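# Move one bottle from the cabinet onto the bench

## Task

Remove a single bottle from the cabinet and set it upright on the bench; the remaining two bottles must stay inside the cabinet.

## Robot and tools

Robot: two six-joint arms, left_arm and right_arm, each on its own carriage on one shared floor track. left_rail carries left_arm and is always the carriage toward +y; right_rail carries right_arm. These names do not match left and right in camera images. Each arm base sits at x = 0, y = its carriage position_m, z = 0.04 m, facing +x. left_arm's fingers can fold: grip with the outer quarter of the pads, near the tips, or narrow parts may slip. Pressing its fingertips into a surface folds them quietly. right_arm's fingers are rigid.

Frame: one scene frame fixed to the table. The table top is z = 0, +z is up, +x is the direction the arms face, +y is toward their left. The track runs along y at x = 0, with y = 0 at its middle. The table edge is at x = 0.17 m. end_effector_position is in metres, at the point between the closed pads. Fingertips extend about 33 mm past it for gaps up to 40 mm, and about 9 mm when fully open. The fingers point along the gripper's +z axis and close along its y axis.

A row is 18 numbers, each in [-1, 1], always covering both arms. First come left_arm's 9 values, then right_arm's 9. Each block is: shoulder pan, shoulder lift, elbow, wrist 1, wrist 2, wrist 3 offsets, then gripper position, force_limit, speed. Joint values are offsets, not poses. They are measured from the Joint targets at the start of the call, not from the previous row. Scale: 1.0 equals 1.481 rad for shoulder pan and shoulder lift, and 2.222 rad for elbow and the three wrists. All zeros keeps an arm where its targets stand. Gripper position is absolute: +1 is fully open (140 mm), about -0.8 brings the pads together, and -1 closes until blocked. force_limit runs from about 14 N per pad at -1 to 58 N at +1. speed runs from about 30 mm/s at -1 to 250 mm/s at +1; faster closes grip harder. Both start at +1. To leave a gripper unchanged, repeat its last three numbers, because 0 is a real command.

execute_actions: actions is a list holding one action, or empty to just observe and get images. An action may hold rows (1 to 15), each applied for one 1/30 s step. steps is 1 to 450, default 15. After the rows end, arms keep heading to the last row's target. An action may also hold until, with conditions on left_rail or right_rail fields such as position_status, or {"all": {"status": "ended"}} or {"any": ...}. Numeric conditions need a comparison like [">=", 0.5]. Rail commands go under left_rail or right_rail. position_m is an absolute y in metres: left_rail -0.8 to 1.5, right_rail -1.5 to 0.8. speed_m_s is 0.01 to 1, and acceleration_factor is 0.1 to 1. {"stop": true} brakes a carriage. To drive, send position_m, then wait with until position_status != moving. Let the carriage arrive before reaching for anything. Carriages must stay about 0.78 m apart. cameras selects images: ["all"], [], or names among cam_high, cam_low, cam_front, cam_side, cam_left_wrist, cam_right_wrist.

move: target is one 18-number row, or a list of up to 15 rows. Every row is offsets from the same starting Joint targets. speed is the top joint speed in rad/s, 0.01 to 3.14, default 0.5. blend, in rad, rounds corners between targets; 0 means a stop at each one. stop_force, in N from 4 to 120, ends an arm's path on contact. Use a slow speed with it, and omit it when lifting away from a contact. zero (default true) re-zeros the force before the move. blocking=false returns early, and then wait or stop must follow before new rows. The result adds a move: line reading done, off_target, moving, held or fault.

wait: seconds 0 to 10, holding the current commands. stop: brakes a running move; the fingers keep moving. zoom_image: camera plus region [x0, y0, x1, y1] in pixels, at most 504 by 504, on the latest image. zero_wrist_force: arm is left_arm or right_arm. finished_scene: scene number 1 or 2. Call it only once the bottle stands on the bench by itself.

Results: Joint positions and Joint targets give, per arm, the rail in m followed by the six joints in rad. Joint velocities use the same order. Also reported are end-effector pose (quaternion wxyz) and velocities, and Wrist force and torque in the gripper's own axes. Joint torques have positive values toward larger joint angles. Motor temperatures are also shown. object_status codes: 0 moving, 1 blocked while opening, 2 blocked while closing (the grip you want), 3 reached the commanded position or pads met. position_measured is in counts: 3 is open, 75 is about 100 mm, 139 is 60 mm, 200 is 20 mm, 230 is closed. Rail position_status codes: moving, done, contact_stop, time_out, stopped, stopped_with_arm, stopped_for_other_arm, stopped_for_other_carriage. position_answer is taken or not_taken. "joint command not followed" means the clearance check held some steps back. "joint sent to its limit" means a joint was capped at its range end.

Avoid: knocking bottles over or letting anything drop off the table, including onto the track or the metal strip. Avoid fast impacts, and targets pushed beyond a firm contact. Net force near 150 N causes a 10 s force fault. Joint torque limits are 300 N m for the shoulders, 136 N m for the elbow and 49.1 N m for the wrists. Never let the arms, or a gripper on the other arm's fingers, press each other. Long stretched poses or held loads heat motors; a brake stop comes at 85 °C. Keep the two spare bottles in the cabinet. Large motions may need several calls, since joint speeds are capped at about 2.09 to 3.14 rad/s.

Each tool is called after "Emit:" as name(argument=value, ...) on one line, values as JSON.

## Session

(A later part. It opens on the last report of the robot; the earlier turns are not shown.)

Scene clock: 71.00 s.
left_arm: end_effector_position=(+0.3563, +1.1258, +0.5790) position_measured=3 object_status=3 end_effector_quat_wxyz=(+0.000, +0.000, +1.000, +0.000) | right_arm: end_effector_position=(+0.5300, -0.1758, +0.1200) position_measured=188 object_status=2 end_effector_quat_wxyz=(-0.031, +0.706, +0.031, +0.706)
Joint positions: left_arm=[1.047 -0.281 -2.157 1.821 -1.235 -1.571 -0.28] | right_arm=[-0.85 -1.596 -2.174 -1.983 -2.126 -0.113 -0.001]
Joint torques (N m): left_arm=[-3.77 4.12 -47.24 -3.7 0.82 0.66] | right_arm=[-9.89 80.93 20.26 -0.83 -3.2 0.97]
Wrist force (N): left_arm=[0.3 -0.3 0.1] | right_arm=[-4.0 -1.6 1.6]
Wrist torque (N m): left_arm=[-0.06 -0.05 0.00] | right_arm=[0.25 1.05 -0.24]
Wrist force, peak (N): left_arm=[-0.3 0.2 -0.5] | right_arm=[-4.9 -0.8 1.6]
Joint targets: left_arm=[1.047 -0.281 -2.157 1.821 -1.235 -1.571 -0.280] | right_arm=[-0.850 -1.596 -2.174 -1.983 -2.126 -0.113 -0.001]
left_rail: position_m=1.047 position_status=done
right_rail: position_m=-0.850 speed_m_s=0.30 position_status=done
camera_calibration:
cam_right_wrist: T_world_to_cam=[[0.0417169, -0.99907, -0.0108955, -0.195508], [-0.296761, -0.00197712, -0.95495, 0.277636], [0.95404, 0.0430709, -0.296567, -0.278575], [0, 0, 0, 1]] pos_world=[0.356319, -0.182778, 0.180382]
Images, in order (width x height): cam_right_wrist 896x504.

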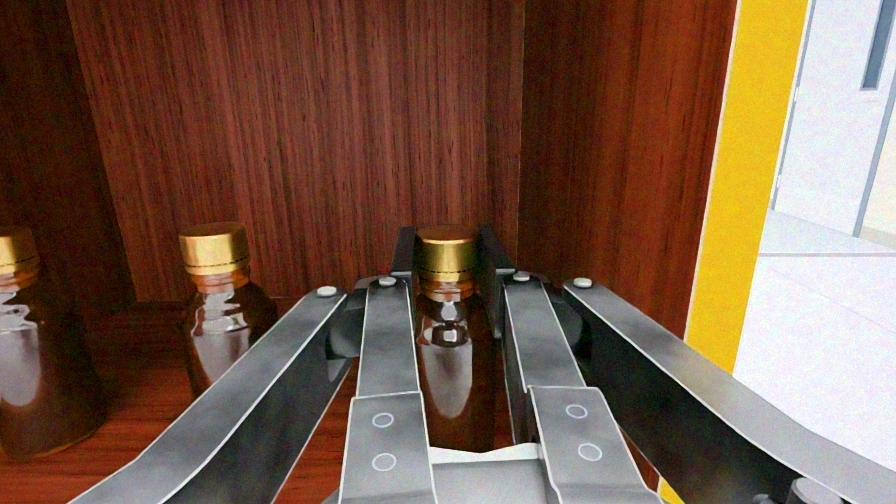

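Emit:
move(target=[0,0,0,0,0,0,1,1,1,0,0.0303,0.0016,-0.0219,0,0,-1,-0.1,-1], speed=0.05, cameras=["cam_front","cam_right_wrist"])

Scene clock: 72.60 s.
left_arm: end_effector_position=(+0.3563, +1.1258, +0.5790) position_measured=3 object_status=3 end_effector_quat_wxyz=(+0.000, +0.000, +1.000, +0.000) | right_arm: end_effector_position=(+0.5300, -0.1756, +0.1501) position_measured=188 object_status=2 end_effector_quat_wxyz=(-0.031, +0.706, +0.031, +0.706)
Joint positions: left_arm=[1.047 -0.281 -2.157 1.821 -1.235 -1.571 -0.28] | right_arm=[-0.85 -1.596 -2.129 -1.979 -2.175 -0.113 -0.001]
Joint torques (N m): left_arm=[-0.25 4.99 -47.06 -3.59 0.83 0.83] | right_arm=[-9.49 81.93 34.37 -0.87 -3.12 1]
Wrist force (N): left_arm=[-0.1 0.0 0.0] | right_arm=[-6.7 -0.9 1.7]
Wrist torque (N m): left_arm=[-0.01 0.01 0.00] | right_arm=[0.19 0.93 -0.27]
Wrist force, peak (N): left_arm=[-0.1 0.0 -0.7] | right_arm=[-7.5 -0.6 1.7]
Joint targets: left_arm=[1.047 -0.281 -2.157 1.821 -1.235 -1.571 -0.280] | right_arm=[-0.850 -1.596 -2.129 -1.979 -2.175 -0.113 -0.001]
left_rail: position_m=1.047 position_status=done
right_rail: position_m=-0.850 speed_m_s=0.30 position_status=done
move: done
camera_calibration:
cam_right_wrist: T_world_to_cam=[[0.0416821, -0.999074, -0.0106749, -0.195115], [-0.296752, -0.00217726, -0.954952, 0.306341], [0.954044, 0.0429722, -0.296568, -0.269672], [0, 0, 0, 1]] pos_world=[0.356319, -0.182679, 0.210482]
Images, in order (width x height): cam_front 896x504, cam_right_wrist 896x504.

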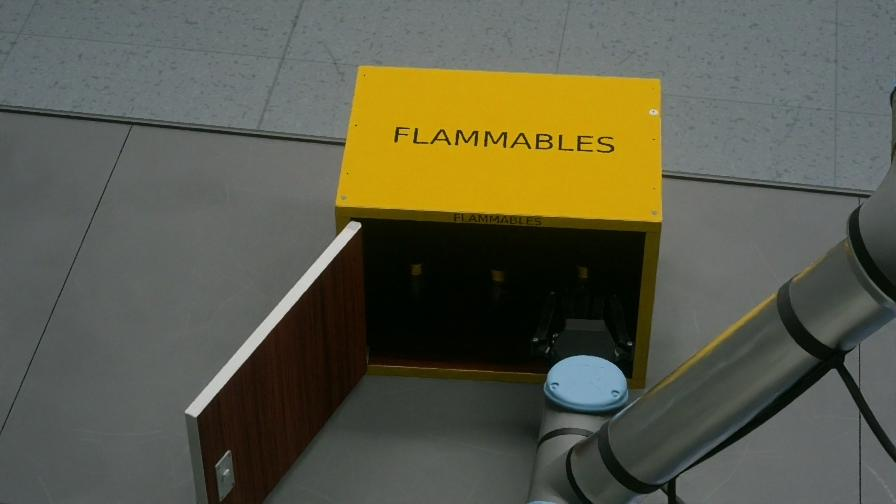

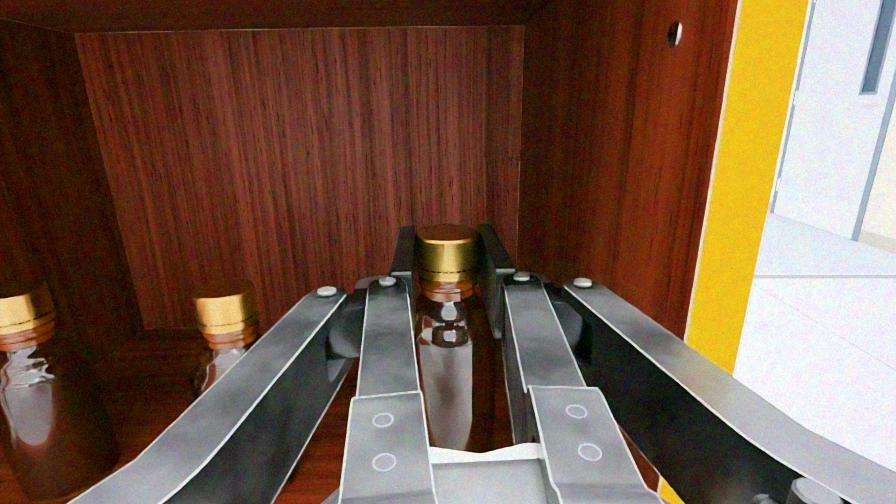

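Emit:
move(target=[[0,0,0,0,0,0,1,1,1,0.1041,0.0202,-0.0273,0.0137,0.0696,0,-1,-0.1,-1],[0,0,0,0,0,0,1,1,1,0.2061,0.0303,-0.0409,0.0206,0.1376,0,-1,-0.1,-1]], speed=0.12, blend=[0.02,0], cameras=["cam_front","cam_side","cam_right_wrist"])

Scene clock: 76.10 s.
left_arm: end_effector_position=(+0.3563, +1.1258, +0.5790) position_measured=3 object_status=3 end_effector_quat_wxyz=(+0.000, +0.000, +1.000, +0.000) | right_arm: end_effector_position=(+0.3402, -0.1921, +0.1498) position_measured=188 object_status=2 end_effector_quat_wxyz=(-0.031, +0.706, +0.031, +0.706)
Joint positions: left_arm=[1.047 -0.281 -2.157 1.821 -1.235 -1.571 -0.28] | right_arm=[-0.85 -1.291 -2.084 -2.07 -2.129 0.192 -0.001]
Joint torques (N m): left_arm=[-2.25 6.46 -46.89 -3.51 0.99 0.47] | right_arm=[8.57 77.08 18.38 1.57 3.76 1.19]
Wrist force (N): left_arm=[0.3 0.0 -0.4] | right_arm=[-6.8 -1.2 1.8]
Wrist torque (N m): left_arm=[0.00 -0.06 0.01] | right_arm=[0.18 0.86 -0.21]
Wrist force, peak (N): left_arm=[0.3 0.3 -0.4] | right_arm=[-7.1 -1.9 1.9]
Joint targets: left_arm=[1.047 -0.281 -2.157 1.821 -1.235 -1.571 -0.280] | right_arm=[-0.850 -1.291 -2.084 -2.070 -2.129 0.193 -0.001]
left_rail: position_m=1.047 position_status=done
right_rail: position_m=-0.850 speed_m_s=0.30 position_status=done
move: done
camera_calibration:
cam_right_wrist: T_world_to_cam=[[0.0412063, -0.999095, -0.0105241, -0.203447], [-0.296753, -0.00218006, -0.954952, 0.24979], [0.954065, 0.0424731, -0.296574, -0.0880545], [0, 0, 0, 1]] pos_world=[0.166519, -0.198978, 0.210282]
Images, in order (width x height): cam_front 896x504, cam_side 896x504, cam_right_wrist 896x504.

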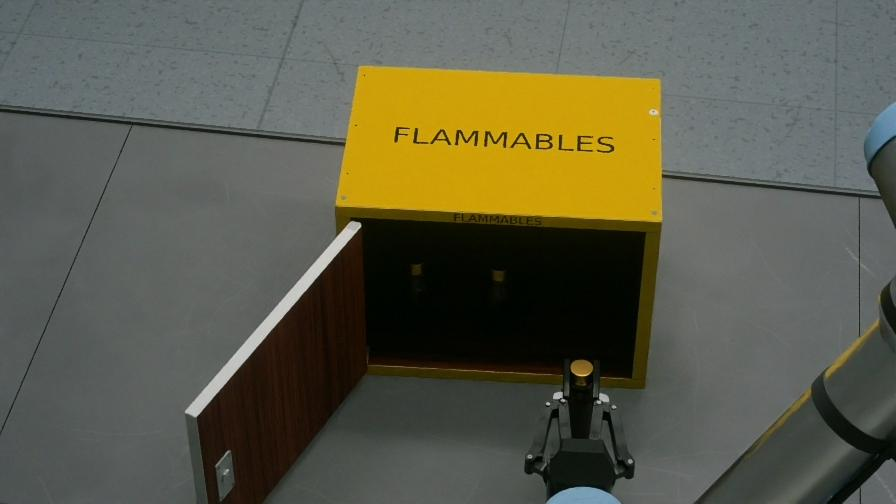

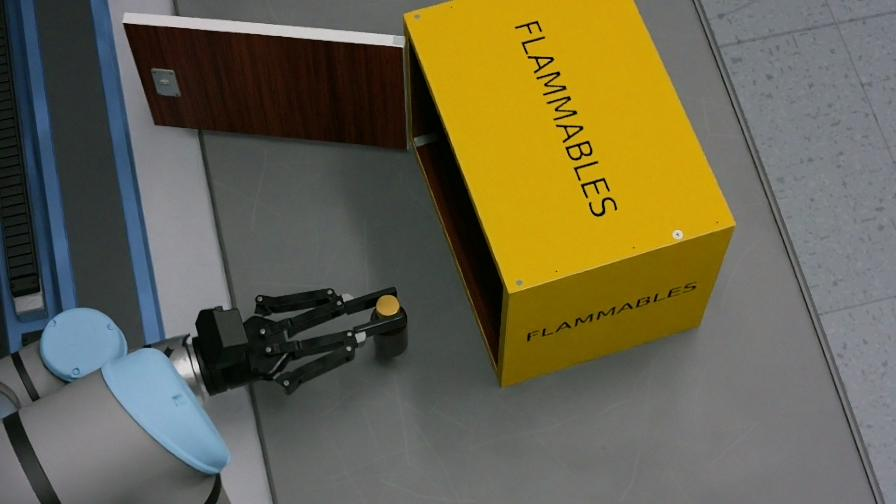

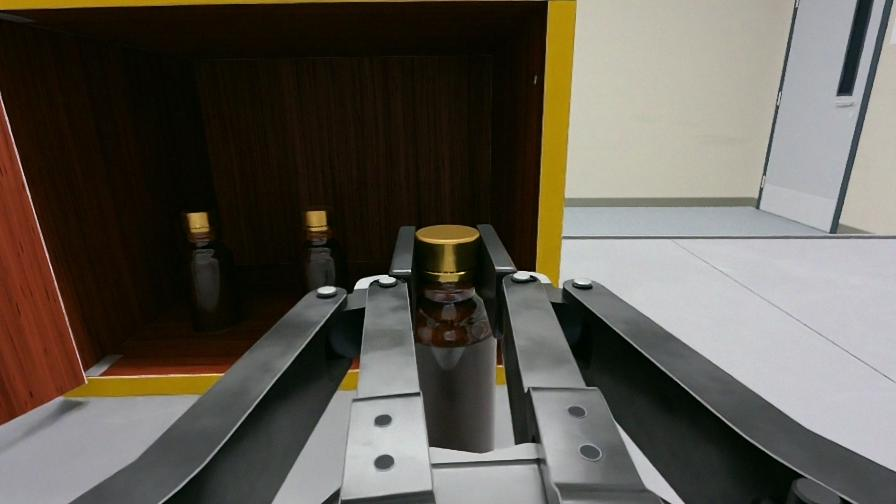

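Emit:
move(target=[0,0,0,0,0,0,1,1,1,0,-0.0542,-0.0017,0.0377,0,0,-1,-0.1,-1], speed=0.025, stop_force=5, cameras=["cam_front","cam_side","cam_right_wrist"])

Scene clock: 80.77 s.
left_arm: end_effector_position=(+0.3563, +1.1258, +0.5790) position_measured=3 object_status=3 end_effector_quat_wxyz=(+0.000, +0.000, +1.000, +0.000) | right_arm: end_effector_position=(+0.3400, -0.1920, +0.1020) position_measured=188 object_status=2 end_effector_quat_wxyz=(-0.030, +0.706, +0.031, +0.706)
Joint positions: left_arm=[1.047 -0.281 -2.157 1.821 -1.235 -1.571 -0.28] | right_arm=[-0.85 -1.291 -2.162 -2.074 -2.048 0.193 -0.001]
Joint torques (N m): left_arm=[-1.61 5.12 -46.64 -3.74 0.64 0.68] | right_arm=[-5.95 79.57 20.34 -2.13 3.63 0.9]
Wrist force (N): left_arm=[0.0 0.0 -0.4] | right_arm=[-5.3 -2.8 1.7]
Wrist torque (N m): left_arm=[0.00 0.00 0.00] | right_arm=[-0.18 0.53 -0.20]
Wrist force, peak (N): left_arm=[0.1 0.2 -0.5] | right_arm=[13.1 -6.1 1.3]
Joint targets: left_arm=[1.047 -0.281 -2.157 1.821 -1.235 -1.571 -0.280] | right_arm=[-0.850 -1.291 -2.162 -2.074 -2.048 0.193 -0.001]
left_rail: position_m=1.047 position_status=done
right_rail: position_m=-0.850 speed_m_s=0.30 position_status=done
move: contact (right_arm)
camera_calibration:
cam_right_wrist: T_world_to_cam=[[0.0412991, -0.999094, -0.0102349, -0.204006], [-0.296649, -0.00247944, -0.954983, 0.203916], [0.954093, 0.0424761, -0.296483, -0.102089], [0, 0, 0, 1]] pos_world=[0.166319, -0.19898, 0.162381]
Images, in order (width x height): cam_front 896x504, cam_side 896x504, cam_right_wrist 896x504.

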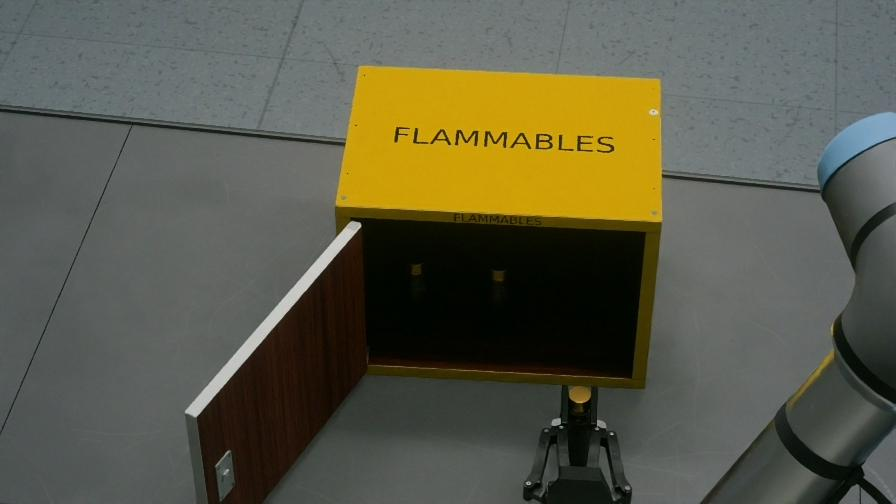

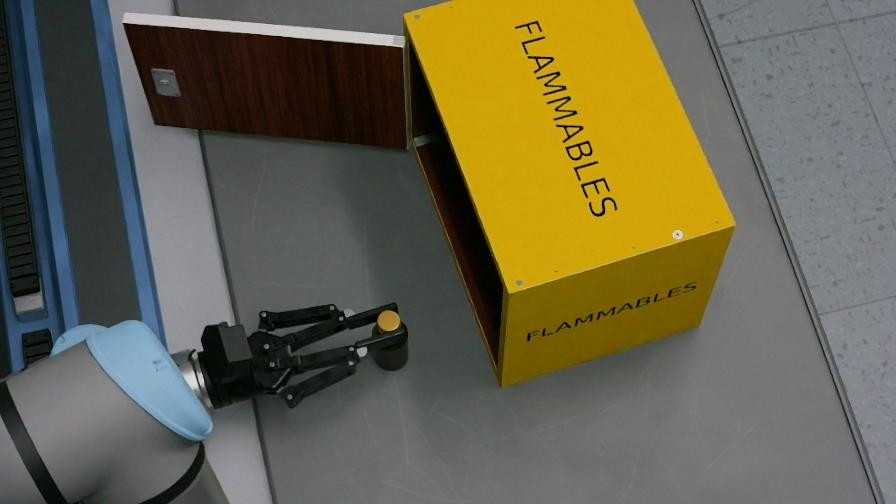

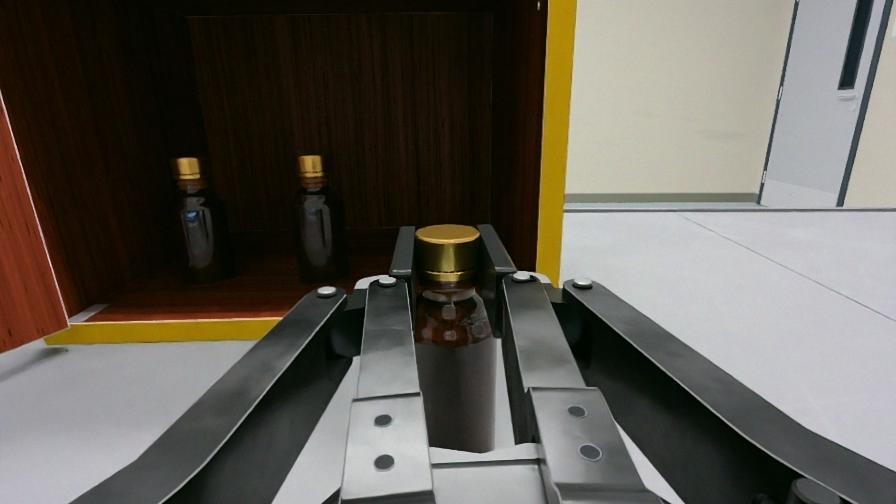

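Emit:
move(target=[[0,0,0,0,0,0,1,1,1,0,0,0,0,0,0,0.12,-0.1,-0.9],[0,0,0,0,0,0,1,1,1,0.1294,-0.0003,0.0009,0,0.0861,0,0.12,-0.1,-0.9]], speed=0.1, cameras=["cam_front","cam_side","cam_right_wrist"])

Scene clock: 84.97 s.
left_arm: end_effector_position=(+0.3563, +1.1258, +0.5790) position_measured=3 object_status=3 end_effector_quat_wxyz=(+0.000, +0.000, +1.000, +0.000) | right_arm: end_effector_position=(+0.2199, -0.2022, +0.1021) position_measured=114 object_status=3 end_effector_quat_wxyz=(-0.031, +0.707, +0.031, +0.706)
Joint positions: left_arm=[1.047 -0.281 -2.157 1.821 -1.235 -1.571 -0.28] | right_arm=[-0.85 -1.1 -2.162 -2.072 -2.048 0.384 -0.001]
Joint torques (N m): left_arm=[-1.18 7.25 -47.09 -3.63 0.68 1.03] | right_arm=[8.32 56.26 27.87 0.73 4.41 0.64]
Wrist force (N): left_arm=[0.3 0.0 -0.2] | right_arm=[-3.6 -3.2 1.6]
Wrist torque (N m): left_arm=[0.00 -0.08 0.00] | right_arm=[-0.29 0.91 -0.24]
Wrist force, peak (N): left_arm=[-0.1 0.4 -0.5] | right_arm=[-5.8 -3.1 1.9]
Joint targets: left_arm=[1.047 -0.281 -2.157 1.821 -1.235 -1.571 -0.280] | right_arm=[-0.850 -1.099 -2.162 -2.072 -2.048 0.384 -0.001]
left_rail: position_m=1.047 position_status=done
right_rail: position_m=-0.850 speed_m_s=0.30 position_status=done
move: done
camera_calibration:
cam_right_wrist: T_world_to_cam=[[0.0415963, -0.999067, -0.0116151, -0.209115], [-0.297305, -0.00127802, -0.954782, 0.168705], [0.953876, 0.0431686, -0.29708, 0.0132495], [0, 0, 0, 1]] pos_world=[0.0462168, -0.209276, 0.162584]
Images, in order (width x height): cam_front 896x504, cam_side 896x504, cam_right_wrist 896x504.

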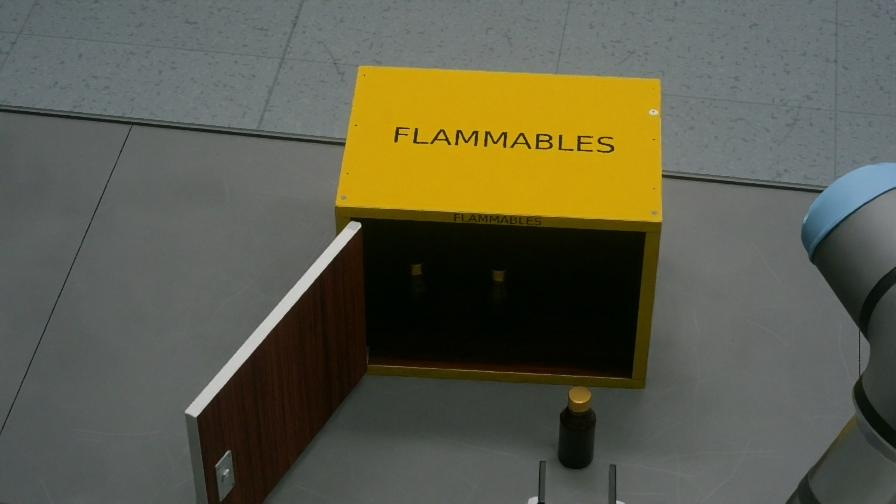

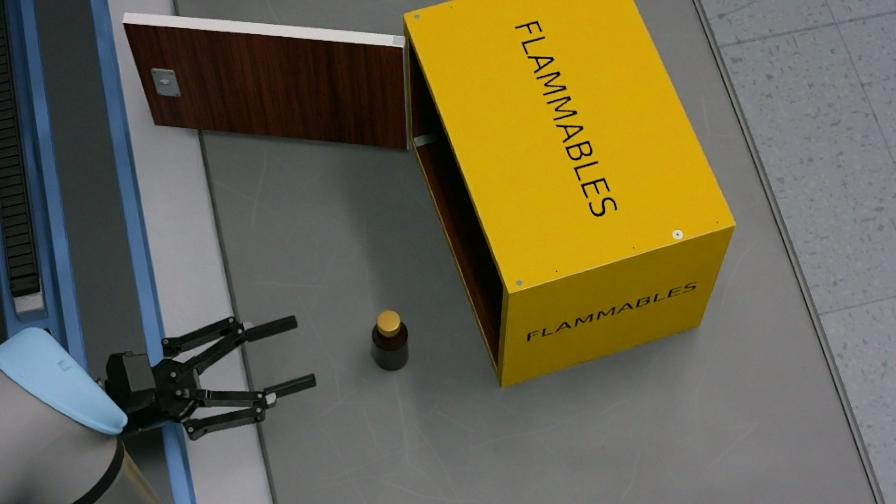

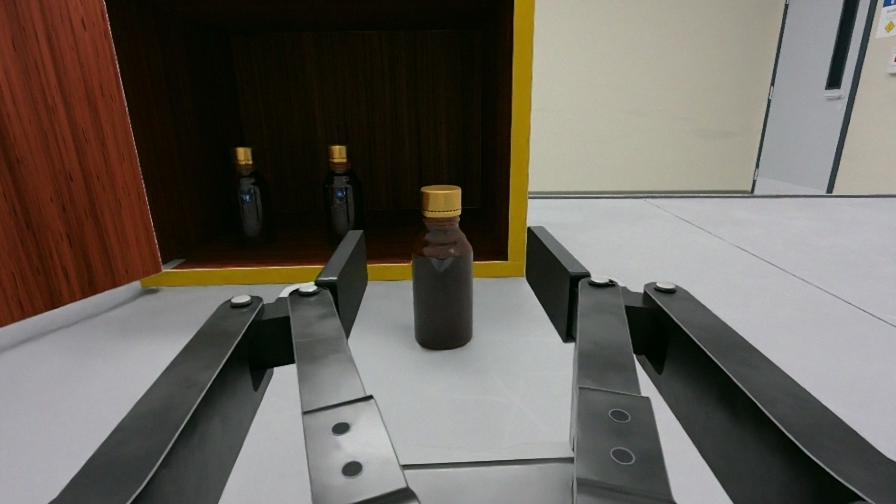

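Emit:
move(target=[0,0,0,0,0,0,1,1,1,-0.1294,0.0003,-0.0009,0,-0.0861,0,0.12,-0.1,-0.9], speed=0.12)

Emit:
execute_actions(actions=[{"rows":[[0,0,0,0,0,0,1,1,1,0,0,0,0,0,0,-1,-0.1,-1]],"steps":100}], cameras=["cam_right_wrist"])

Emit:
move(target=[0,0,0,0,0,0,1,1,1,0,0.0313,0.0007,-0.0212,0,0,-1,-0.1,-1], speed=0.06, cameras=["cam_right_wrist"])

Scene clock: 87.63 s.
left_arm: end_effector_position=(+0.3563, +1.1258, +0.5790) position_measured=3 object_status=3 end_effector_quat_wxyz=(+0.000, +0.000, +1.000, +0.000) | right_arm: end_effector_position=(+0.3399, -0.1920, +0.1020) position_measured=114 object_status=3 end_effector_quat_wxyz=(-0.030, +0.706, +0.031, +0.706)
Joint positions: left_arm=[1.047 -0.281 -2.157 1.821 -1.235 -1.571 -0.28] | right_arm=[-0.85 -1.291 -2.162 -2.074 -2.048 0.193 -0.001]
Joint torques (N m): left_arm=[-2.54 7.3 -46.4 -3.72 0.73 0.53] | right_arm=[-13.54 77.15 14.28 0.78 -4.6 0.77]
Wrist force (N): left_arm=[0.2 -0.1 -0.3] | right_arm=[-3.0 -2.7 1.7]
Wrist torque (N m): left_arm=[-0.03 -0.05 0.00] | right_arm=[-0.15 0.66 -0.20]
Wrist force, peak (N): left_arm=[0.3 0.0 -0.6] | right_arm=[-3.7 -3.2 1.6]
Joint targets: left_arm=[1.047 -0.281 -2.157 1.821 -1.235 -1.571 -0.280] | right_arm=[-0.850 -1.291 -2.162 -2.074 -2.048 0.193 -0.001]
left_rail: position_m=1.047 position_status=done
right_rail: position_m=-0.850 speed_m_s=0.30 position_status=done
move: done

Scene clock: 91.17 s.
left_arm: end_effector_position=(+0.3563, +1.1258, +0.5790) position_measured=3 object_status=3 end_effector_quat_wxyz=(+0.000, +0.000, +1.000, +0.000) | right_arm: end_effector_position=(+0.3400, -0.1920, +0.1020) position_measured=188 object_status=2 end_effector_quat_wxyz=(-0.030, +0.706, +0.031, +0.706)
Joint positions: left_arm=[1.047 -0.281 -2.157 1.821 -1.235 -1.571 -0.28] | right_arm=[-0.85 -1.291 -2.162 -2.074 -2.048 0.193 -0.001]
Joint torques (N m): left_arm=[-2.45 4.77 -46.46 -3.6 0.99 0.82] | right_arm=[-12.19 75.59 17.5 -0.73 -3.11 0.96]
Wrist force (N): left_arm=[-0.2 0.0 -0.1] | right_arm=[-2.2 -2.3 0.9]
Wrist torque (N m): left_arm=[0.01 0.05 0.00] | right_arm=[-0.17 0.69 -0.22]
Wrist force, peak (N): left_arm=[0.0 0.0 -0.6] | right_arm=[-3.1 -3.1 2.0]
Joint targets: left_arm=[1.047 -0.281 -2.157 1.821 -1.235 -1.571 -0.280] | right_arm=[-0.850 -1.291 -2.162 -2.074 -2.048 0.193 -0.001]
left_rail: position_m=1.047 position_status=done
right_rail: position_m=-0.850 speed_m_s=0.30 position_status=done
camera_calibration:
cam_right_wrist: T_world_to_cam=[[0.0412991, -0.999094, -0.0102349, -0.204006], [-0.296649, -0.00247944, -0.954983, 0.203916], [0.954093, 0.0424761, -0.296483, -0.102089], [0, 0, 0, 1]] pos_world=[0.166319, -0.19898, 0.162381]
Images, in order (width x height): cam_right_wrist 896x504.

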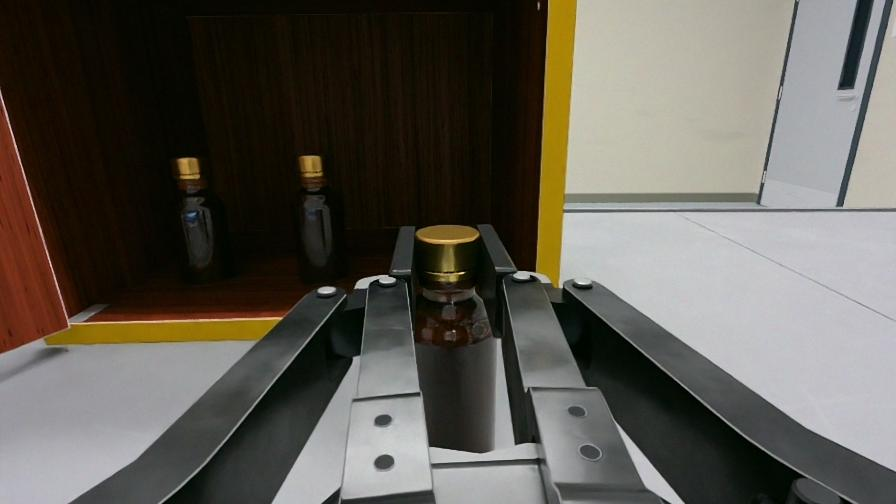

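Scene clock: 92.37 s.
left_arm: end_effector_position=(+0.3563, +1.1258, +0.5790) position_measured=3 object_status=3 end_effector_quat_wxyz=(+0.000, +0.000, +1.000, +0.000) | right_arm: end_effector_position=(+0.3400, -0.1919, +0.1302) position_measured=188 object_status=2 end_effector_quat_wxyz=(-0.031, +0.706, +0.031, +0.706)
Joint positions: left_arm=[1.047 -0.281 -2.157 1.821 -1.235 -1.571 -0.28] | right_arm=[-0.85 -1.291 -2.116 -2.072 -2.095 0.193 -0.001]
Joint torques (N m): left_arm=[-1.11 6.04 -47.02 -3.52 0.88 0.97] | right_arm=[-11.21 82.6 30.86 -2.17 -2.54 1]
Wrist force (N): left_arm=[0.2 0.0 -0.1] | right_arm=[-5.4 -3.0 1.9]
Wrist torque (N m): left_arm=[0.00 -0.03 0.00] | right_arm=[-0.23 0.55 -0.20]
Wrist force, peak (N): left_arm=[0.1 0.1 -0.5] | right_arm=[-6.2 -2.9 2.0]
Joint targets: left_arm=[1.047 -0.281 -2.157 1.821 -1.235 -1.571 -0.280] | right_arm=[-0.850 -1.291 -2.115 -2.072 -2.095 0.193 -0.001]
left_rail: position_m=1.047 position_status=done
right_rail: position_m=-0.850 speed_m_s=0.30 position_status=done
move: done
camera_calibration:
cam_right_wrist: T_world_to_cam=[[0.0412732, -0.999088, -0.0109702, -0.203365], [-0.296861, -0.0017784, -0.954919, 0.230981], [0.954028, 0.0426692, -0.296664, -0.0935567], [0, 0, 0, 1]] pos_world=[0.166219, -0.198777, 0.190582]
Images, in order (width x height): cam_right_wrist 896x504.

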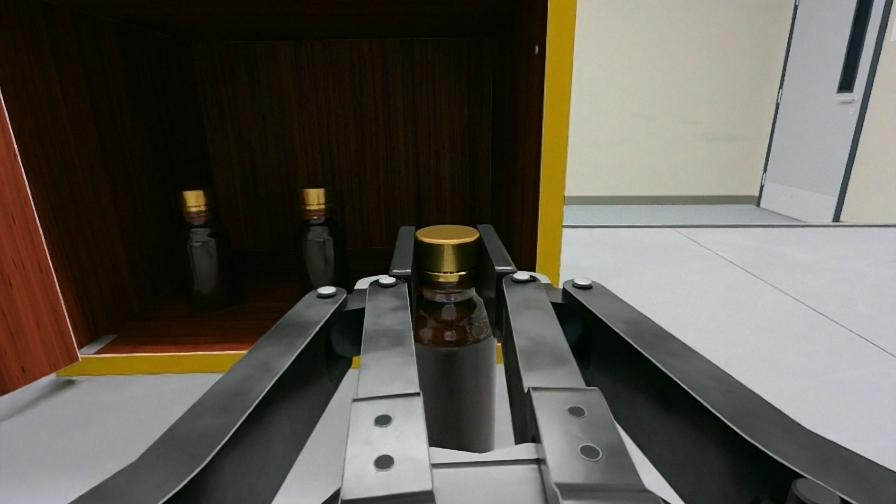

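Emit:
execute_actions(actions=[{"right_rail":{"position_m":-1.2,"speed_m_s":0.2,"acceleration_factor":0.2},"steps":200,"until":{"right_rail":{"position_status":["!=","moving"]}}}])

Emit:
move(target=[0,0,0,0,0,0,1,1,1,0,-0.0345,-0.0007,0.0234,0,0,-1,-0.1,-1], speed=0.025, stop_force=4, cameras=["cam_side","cam_right_wrist"])

Scene clock: 98.07 s.
left_arm: end_effector_position=(+0.3563, +1.1258, +0.5790) position_measured=3 object_status=3 end_effector_quat_wxyz=(+0.000, +0.000, +1.000, +0.000) | right_arm: end_effector_position=(+0.3400, -0.5419, +0.1304) position_measured=188 object_status=2 end_effector_quat_wxyz=(-0.031, +0.706, +0.031, +0.706)
Joint positions: left_arm=[1.047 -0.281 -2.157 1.821 -1.235 -1.571 -0.28] | right_arm=[-1.2 -1.291 -2.115 -2.072 -2.095 0.193 -0.001]
Joint torques (N m): left_arm=[-2.08 8.17 -47.68 -3.38 0.9 1.13] | right_arm=[-8.62 77.2 20.22 -0.74 0.37 0.72]
Wrist force (N): left_arm=[0.0 -0.3 -0.4] | right_arm=[-5.6 -3.1 1.8]
Wrist torque (N m): left_arm=[-0.07 0.01 0.01] | right_arm=[-0.24 0.59 -0.20]
Wrist force, peak (N): left_arm=[0.5 0.0 -0.4] | right_arm=[-5.6 -4.7 2.0]
Joint targets: left_arm=[1.047 -0.281 -2.157 1.821 -1.235 -1.571 -0.280] | right_arm=[-1.200 -1.291 -2.115 -2.072 -2.095 0.193 -0.001]
Tool commands: left_gripper/position=+1.0 left_gripper/force_limit=+1.0 left_gripper/speed=+1.0 right_gripper/position=-1.0 right_gripper/force_limit=-0.1 right_gripper/speed=-1.0
left_rail: position_m=1.047 position_status=done
right_rail: position_m=-1.200 speed_m_s=0.20 position_status=done

Scene clock: 101.13 s.
left_arm: end_effector_position=(+0.3563, +1.1258, +0.5790) position_measured=3 object_status=3 end_effector_quat_wxyz=(+0.000, +0.000, +1.000, +0.000) | right_arm: end_effector_position=(+0.3400, -0.5419, +0.1020) position_measured=188 object_status=2 end_effector_quat_wxyz=(-0.030, +0.706, +0.031, +0.706)
Joint positions: left_arm=[1.047 -0.281 -2.157 1.821 -1.235 -1.571 -0.28] | right_arm=[-1.2 -1.291 -2.162 -2.073 -2.048 0.193 -0.001]
Joint torques (N m): left_arm=[-1.95 7.8 -46.75 -3.39 0.94 0.44] | right_arm=[-8.76 78.73 18.26 -2.28 1.56 0.78]
Wrist force (N): left_arm=[0.0 -0.1 -0.2] | right_arm=[-7.0 -2.2 0.2]
Wrist torque (N m): left_arm=[-0.03 0.00 0.00] | right_arm=[-0.04 0.91 -0.20]
Wrist force, peak (N): left_arm=[0.4 -0.4 -0.4] | right_arm=[13.1 -2.9 -0.9]
Joint targets: left_arm=[1.047 -0.281 -2.157 1.821 -1.235 -1.571 -0.280] | right_arm=[-1.200 -1.291 -2.162 -2.073 -2.048 0.193 -0.001]
left_rail: position_m=1.047 position_status=done
right_rail: position_m=-1.200 speed_m_s=0.20 position_status=done
move: contact (right_arm)
camera_calibration:
cam_right_wrist: T_world_to_cam=[[0.0412378, -0.999095, -0.0104248, -0.553544], [-0.296749, -0.00228413, -0.954953, 0.203138], [0.954065, 0.0424737, -0.296574, -0.0871126], [0, 0, 0, 1]] pos_world=[0.166219, -0.548879, 0.162382]
Images, in order (width x height): cam_side 896x504, cam_right_wrist 896x504.

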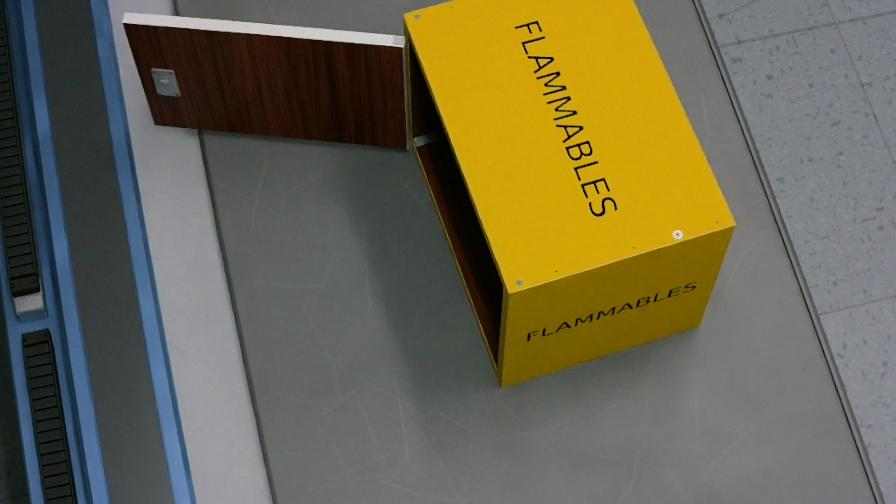

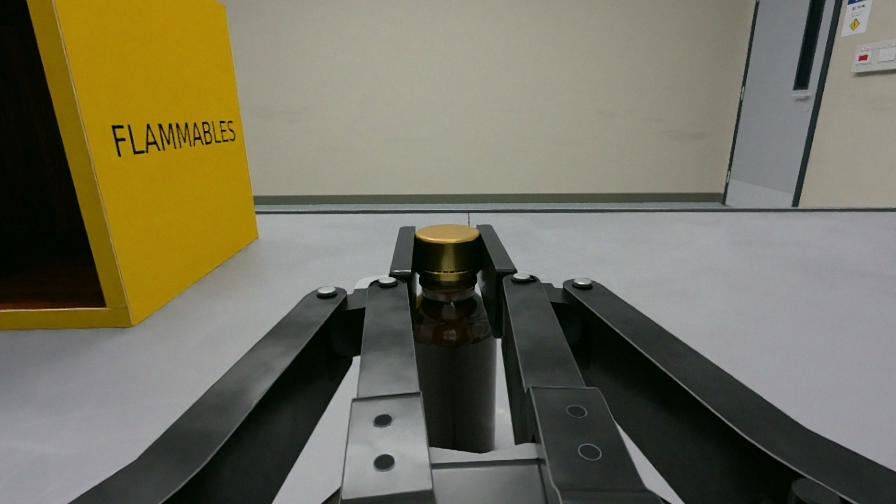

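Emit:
move(target=[[0,0,0,0,0,0,-1,-0.5,-0.3,0,0,0,0,0,0,0.12,-0.1,-0.9],[-0.2154,0.1735,0.0356,-0.1512,0.7070,0.0810,-1,-0.5,-0.3,0.1294,-0.0003,0.0009,0,0.0861,0,0.12,-0.1,-0.9]], speed=0.5, cameras=["cam_low","cam_high","cam_right_wrist"])

Scene clock: 106.80 s.
left_arm: end_effector_position=(+0.6978, +1.1938, +0.8004) position_measured=233 object_status=3 end_effector_quat_wxyz=(+0.242, +0.175, +0.685, +0.664) | right_arm: end_effector_position=(+0.2197, -0.5521, +0.1021) position_measured=114 object_status=3 end_effector_quat_wxyz=(-0.031, +0.707, +0.031, +0.706)
Joint positions: left_arm=[1.047 -0.6 -1.9 1.9 -1.571 0 -0.101] | right_arm=[-1.2 -1.1 -2.162 -2.071 -2.048 0.384 -0.001]
Joint torques (N m): left_arm=[-18.1 -9.24 -38.92 -6.16 6.63 3.52] | right_arm=[6.42 54.95 27.5 0.62 4.26 0.95]
Wrist force (N): left_arm=[0.8 -1.3 -0.4] | right_arm=[-5.1 -2.3 0.5]
Wrist torque (N m): left_arm=[0.01 0.01 -0.24] | right_arm=[-0.09 1.24 -0.24]
Wrist force, peak (N): left_arm=[2.1 -1.6 -0.4] | right_arm=[-7.2 -2.3 0.4]
Joint targets: left_arm=[1.047 -0.600 -1.900 1.900 -1.571 0.000 -0.101] | right_arm=[-1.200 -1.099 -2.162 -2.071 -2.048 0.384 -0.001]
left_rail: position_m=1.047 position_status=done
right_rail: position_m=-1.200 speed_m_s=0.20 position_status=done
move: done
camera_calibration:
cam_right_wrist: T_world_to_cam=[[0.0416297, -0.999063, -0.0118399, -0.558642], [-0.297313, -0.00107358, -0.954779, 0.168313], [0.953872, 0.0432673, -0.297079, 0.0286003], [0, 0, 0, 1]] pos_world=[0.0460167, -0.559175, 0.162584]
Images, in order (width x height): cam_high 896x504, cam_low 896x504, cam_right_wrist 896x504.

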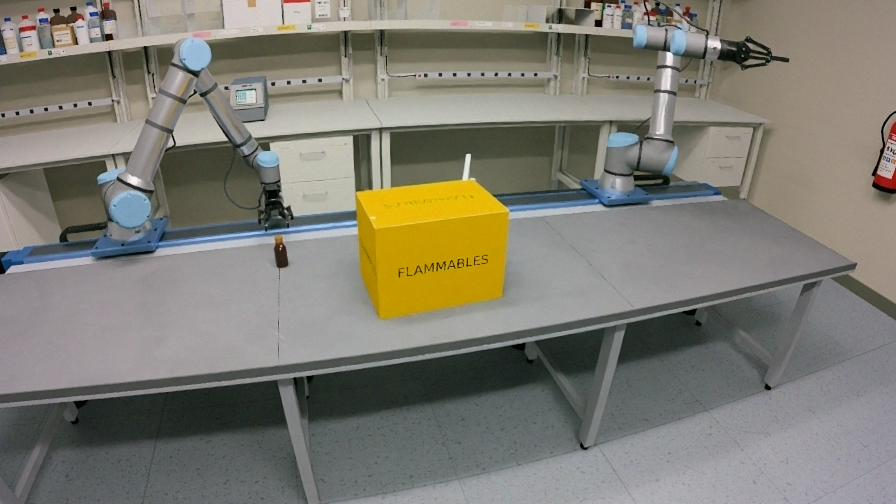

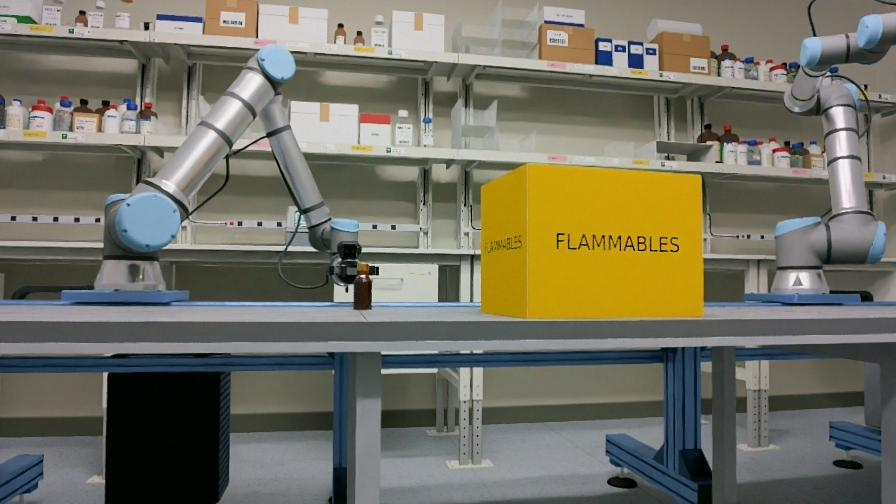

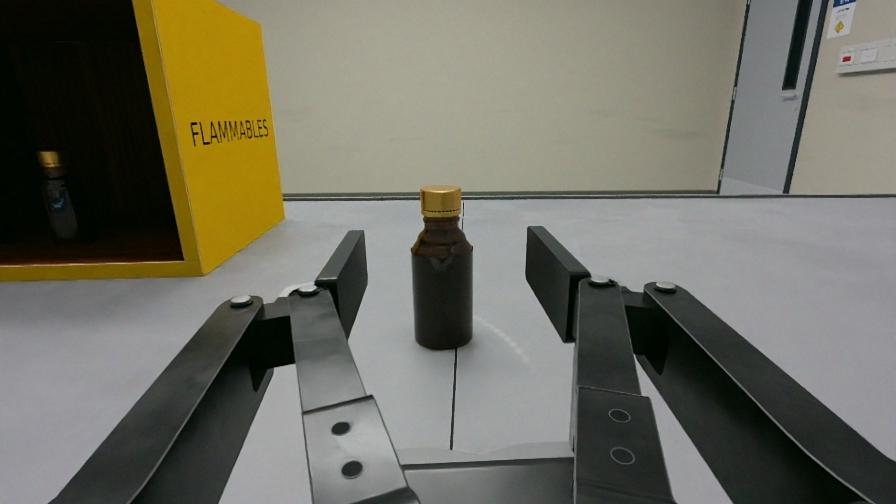

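Emit:
move(target=[[-0.4051,0.2701,0.1350,0.3920,0.2880,0.0455,-1,-0.5,-0.3,0,0,0,0,0,0,0.12,-0.1,-0.9],[-0.5681,0.4647,0.1854,0.2119,0.7259,0.0455,-1,-0.5,-0.3,0,0,0,0,0,0,0.12,-0.1,-0.9]], speed=0.8, blend=[0.15,0], cameras=["cam_front","cam_side","cam_left_wrist"])

Scene clock: 110.07 s.
left_arm: end_effector_position=(+0.2640, +0.2600, +0.1648) position_measured=233 object_status=3 end_effector_quat_wxyz=(+0.477, +0.521, -0.478, +0.522) | right_arm: end_effector_position=(+0.2197, -0.5521, +0.1021) position_measured=114 object_status=3 end_effector_quat_wxyz=(-0.031, +0.707, +0.031, +0.706)
Joint positions: left_arm=[1.047 -1.441 -1.212 2.312 -1.1 1.613 0.001] | right_arm=[-1.2 -1.099 -2.162 -2.071 -2.048 0.384 -0.001]
Joint torques (N m): left_arm=[-18.33 -45.86 -11.78 -5.4 3.77 3.54] | right_arm=[6.37 55.68 27.77 0.71 4.39 1.04]
Wrist force (N): left_arm=[-0.2 1.7 -0.8] | right_arm=[-5.1 -2.2 0.4]
Wrist torque (N m): left_arm=[0.50 0.08 -0.38] | right_arm=[-0.07 1.25 -0.24]
Wrist force, peak (N): left_arm=[4.2 2.0 2.0] | right_arm=[-5.2 -2.5 0.6]
Joint targets: left_arm=[1.047 -1.441 -1.211 2.312 -1.100 1.613 0.001] | right_arm=[-1.200 -1.099 -2.162 -2.071 -2.048 0.384 -0.001]
left_rail: position_m=1.047 position_status=done
right_rail: position_m=-1.200 speed_m_s=0.20 position_status=done
move: done
camera_calibration:
cam_left_wrist: T_world_to_cam=[[-0.995008, -0.0927783, 0.0367716, 0.291088], [-0.0626131, 0.293419, -0.953931, 0.108092], [0.0777147, -0.951471, -0.297763, 0.455355], [0, 0, 0, 1]] pos_world=[0.261015, 0.428547, 0.227996]
Images, in order (width x height): cam_front 896x504, cam_side 896x504, cam_left_wrist 896x504.

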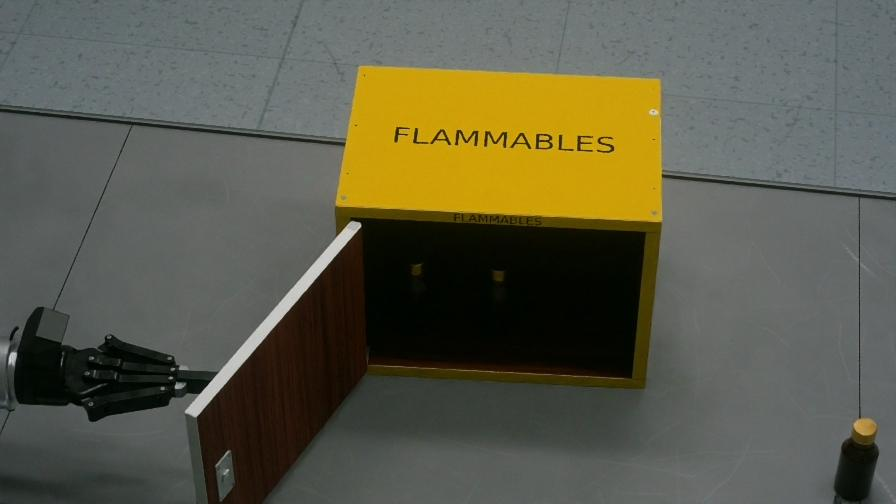

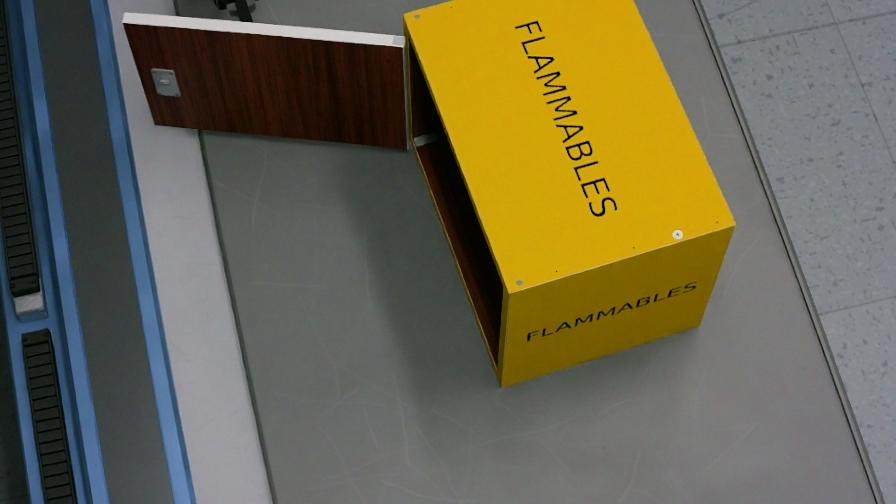

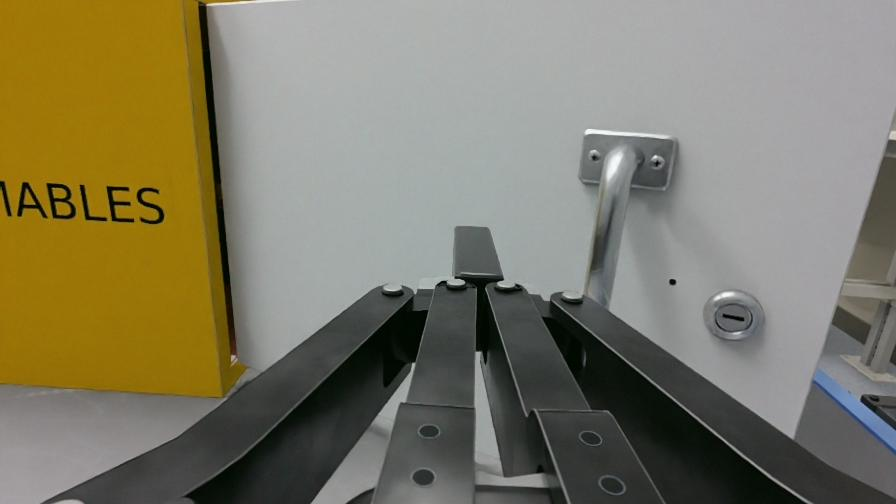

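Emit:
execute_actions(actions=[{"left_rail":{"position_m":0.95,"speed_m_s":0.1,"acceleration_factor":0.4},"steps":150,"until":{"left_rail":{"position_status":["!=","moving"]}}}])

Emit:
move(target=[[-0.1481,0.0365,-0.0452,0.0208,-0.2401,0,-1,-0.5,-0.3,0,0,0,0,0,0,0.12,-0.1,-0.9],[-0.2108,0.1156,-0.1453,0.0683,-0.4233,0,-1,-0.5,-0.3,0,0,0,0,0,0,0.12,-0.1,-0.9],[-0.2139,0.2171,-0.2776,0.1329,-0.5667,0,-1,-0.5,-0.3,0,0,0,0,0,0,0.12,-0.1,-0.9],[-0.1837,0.3335,-0.4317,0.2095,-0.6880,0,-1,-0.5,-0.3,0,0,0,0,0,0,0.12,-0.1,-0.9]], speed=0.3, blend=[0.05,0.05,0.05,0], stop_force=20, cameras=["cam_front","cam_side","cam_left_wrist"])

Scene clock: 112.33 s.
left_arm: end_effector_position=(+0.2638, +0.1628, +0.1648) position_measured=233 object_status=3 end_effector_quat_wxyz=(+0.477, +0.521, -0.478, +0.521) | right_arm: end_effector_position=(+0.2197, -0.5521, +0.1021) position_measured=114 object_status=3 end_effector_quat_wxyz=(-0.031, +0.707, +0.031, +0.706)
Joint positions: left_arm=[0.95 -1.441 -1.211 2.312 -1.1 1.613 0.001] | right_arm=[-1.2 -1.099 -2.162 -2.071 -2.048 0.384 -0.001]
Joint torques (N m): left_arm=[-15.87 -58.83 -30.87 -2.35 1.2 3.67] | right_arm=[5.5 55.38 27.44 0.65 4.25 0.92]
Wrist force (N): left_arm=[-0.2 2.1 -3.7] | right_arm=[-4.9 -2.3 0.5]
Wrist torque (N m): left_arm=[0.33 0.08 -0.38] | right_arm=[-0.10 1.19 -0.24]
Wrist force, peak (N): left_arm=[0.4 1.9 -9.5] | right_arm=[-5.4 -2.1 0.5]
Joint targets: left_arm=[0.950 -1.441 -1.211 2.312 -1.100 1.613 0.001] | right_arm=[-1.200 -1.099 -2.162 -2.071 -2.048 0.384 -0.001]
Tool commands: left_gripper/position=-1.0 left_gripper/force_limit=-0.5 left_gripper/speed=-0.3 right_gripper/position=+0.12 right_gripper/force_limit=-0.1 right_gripper/speed=-0.9
left_rail: position_m=0.950 speed_m_s=0.10 position_status=done
right_rail: position_m=-1.200 speed_m_s=0.20 position_status=done

Scene clock: 118.80 s.
left_arm: end_effector_position=(+0.3734, -0.0636, +0.1645) position_measured=233 object_status=3 end_effector_quat_wxyz=(+0.080, +0.703, -0.080, +0.703) | right_arm: end_effector_position=(+0.2197, -0.5521, +0.1021) position_measured=114 object_status=3 end_effector_quat_wxyz=(-0.031, +0.707, +0.031, +0.706)
Joint positions: left_arm=[0.95 -1.713 -0.717 1.353 -0.635 0.084 0.001] | right_arm=[-1.2 -1.099 -2.162 -2.071 -2.048 0.384 -0.001]
Joint torques (N m): left_arm=[20.09 -96.79 -46.51 2.83 -3.85 3.04] | right_arm=[5.71 56.23 27.18 0.49 3.88 0.7]
Wrist force (N): left_arm=[-0.7 2.7 -3.2] | right_arm=[-4.9 -2.1 0.4]
Wrist torque (N m): left_arm=[0.32 0.04 -0.43] | right_arm=[-0.06 1.19 -0.24]
Wrist force, peak (N): left_arm=[-0.6 1.9 -5.1] | right_arm=[-5.3 -2.5 0.3]
Joint targets: left_arm=[0.950 -1.713 -0.717 1.353 -0.635 0.084 0.001] | right_arm=[-1.200 -1.099 -2.162 -2.071 -2.048 0.384 -0.001]
left_rail: position_m=0.950 speed_m_s=0.10 position_status=done
right_rail: position_m=-1.200 speed_m_s=0.20 position_status=done
move: done
camera_calibration:
cam_left_wrist: T_world_to_cam=[[-0.21971, -0.9749, 0.0360144, 0.024547], [-0.297927, 0.0318984, -0.954056, 0.280854], [0.92896, -0.220345, -0.297457, -0.132684], [0, 0, 0, 1]] pos_world=[0.212325, -0.0142642, 0.227598]
Images, in order (width x height): cam_front 896x504, cam_side 896x504, cam_left_wrist 896x504.

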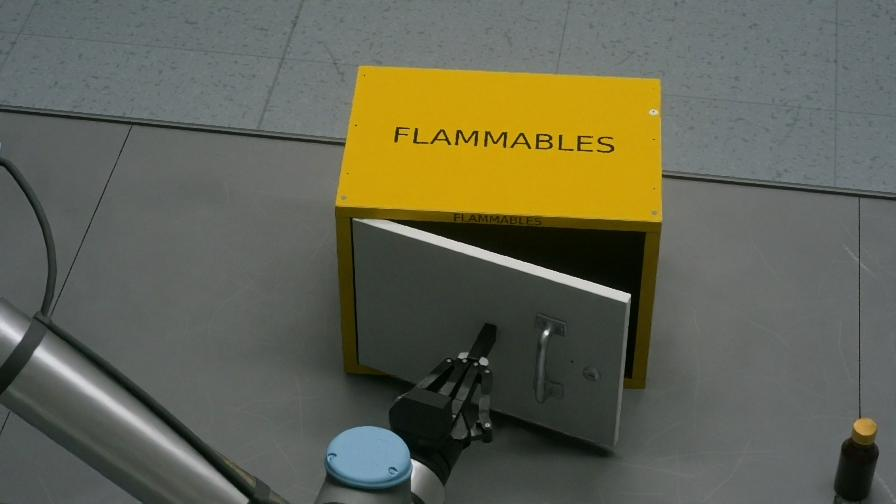

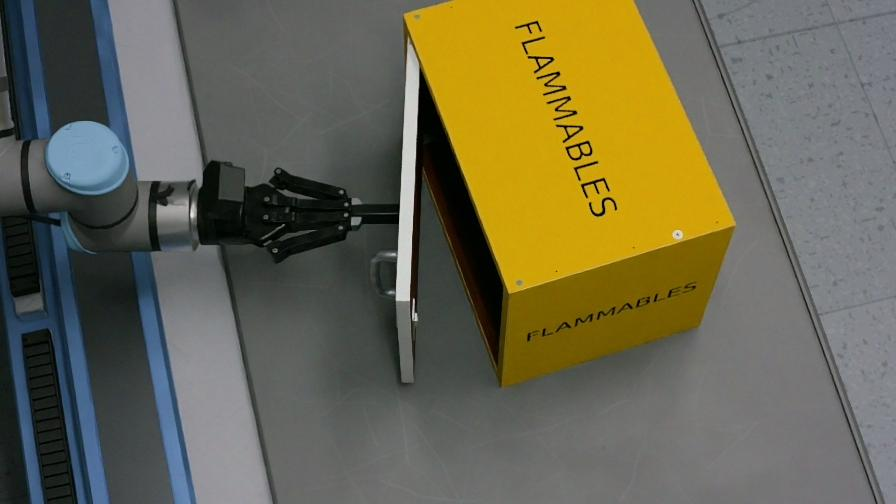

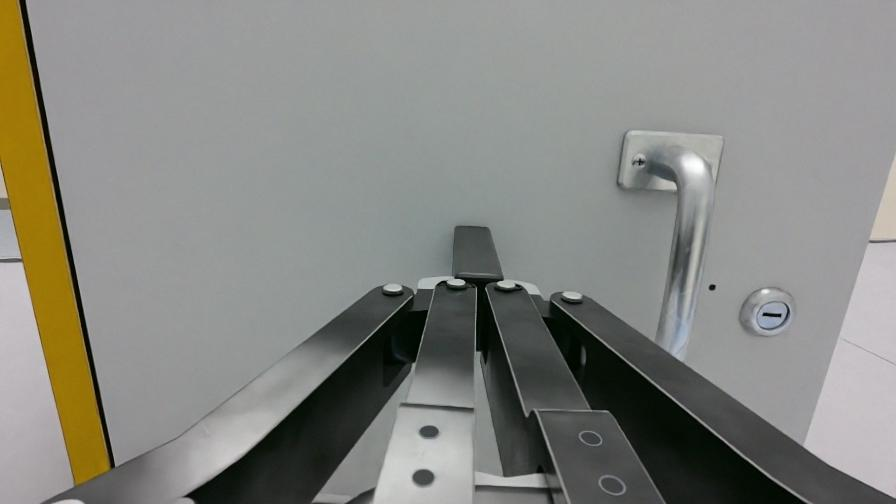

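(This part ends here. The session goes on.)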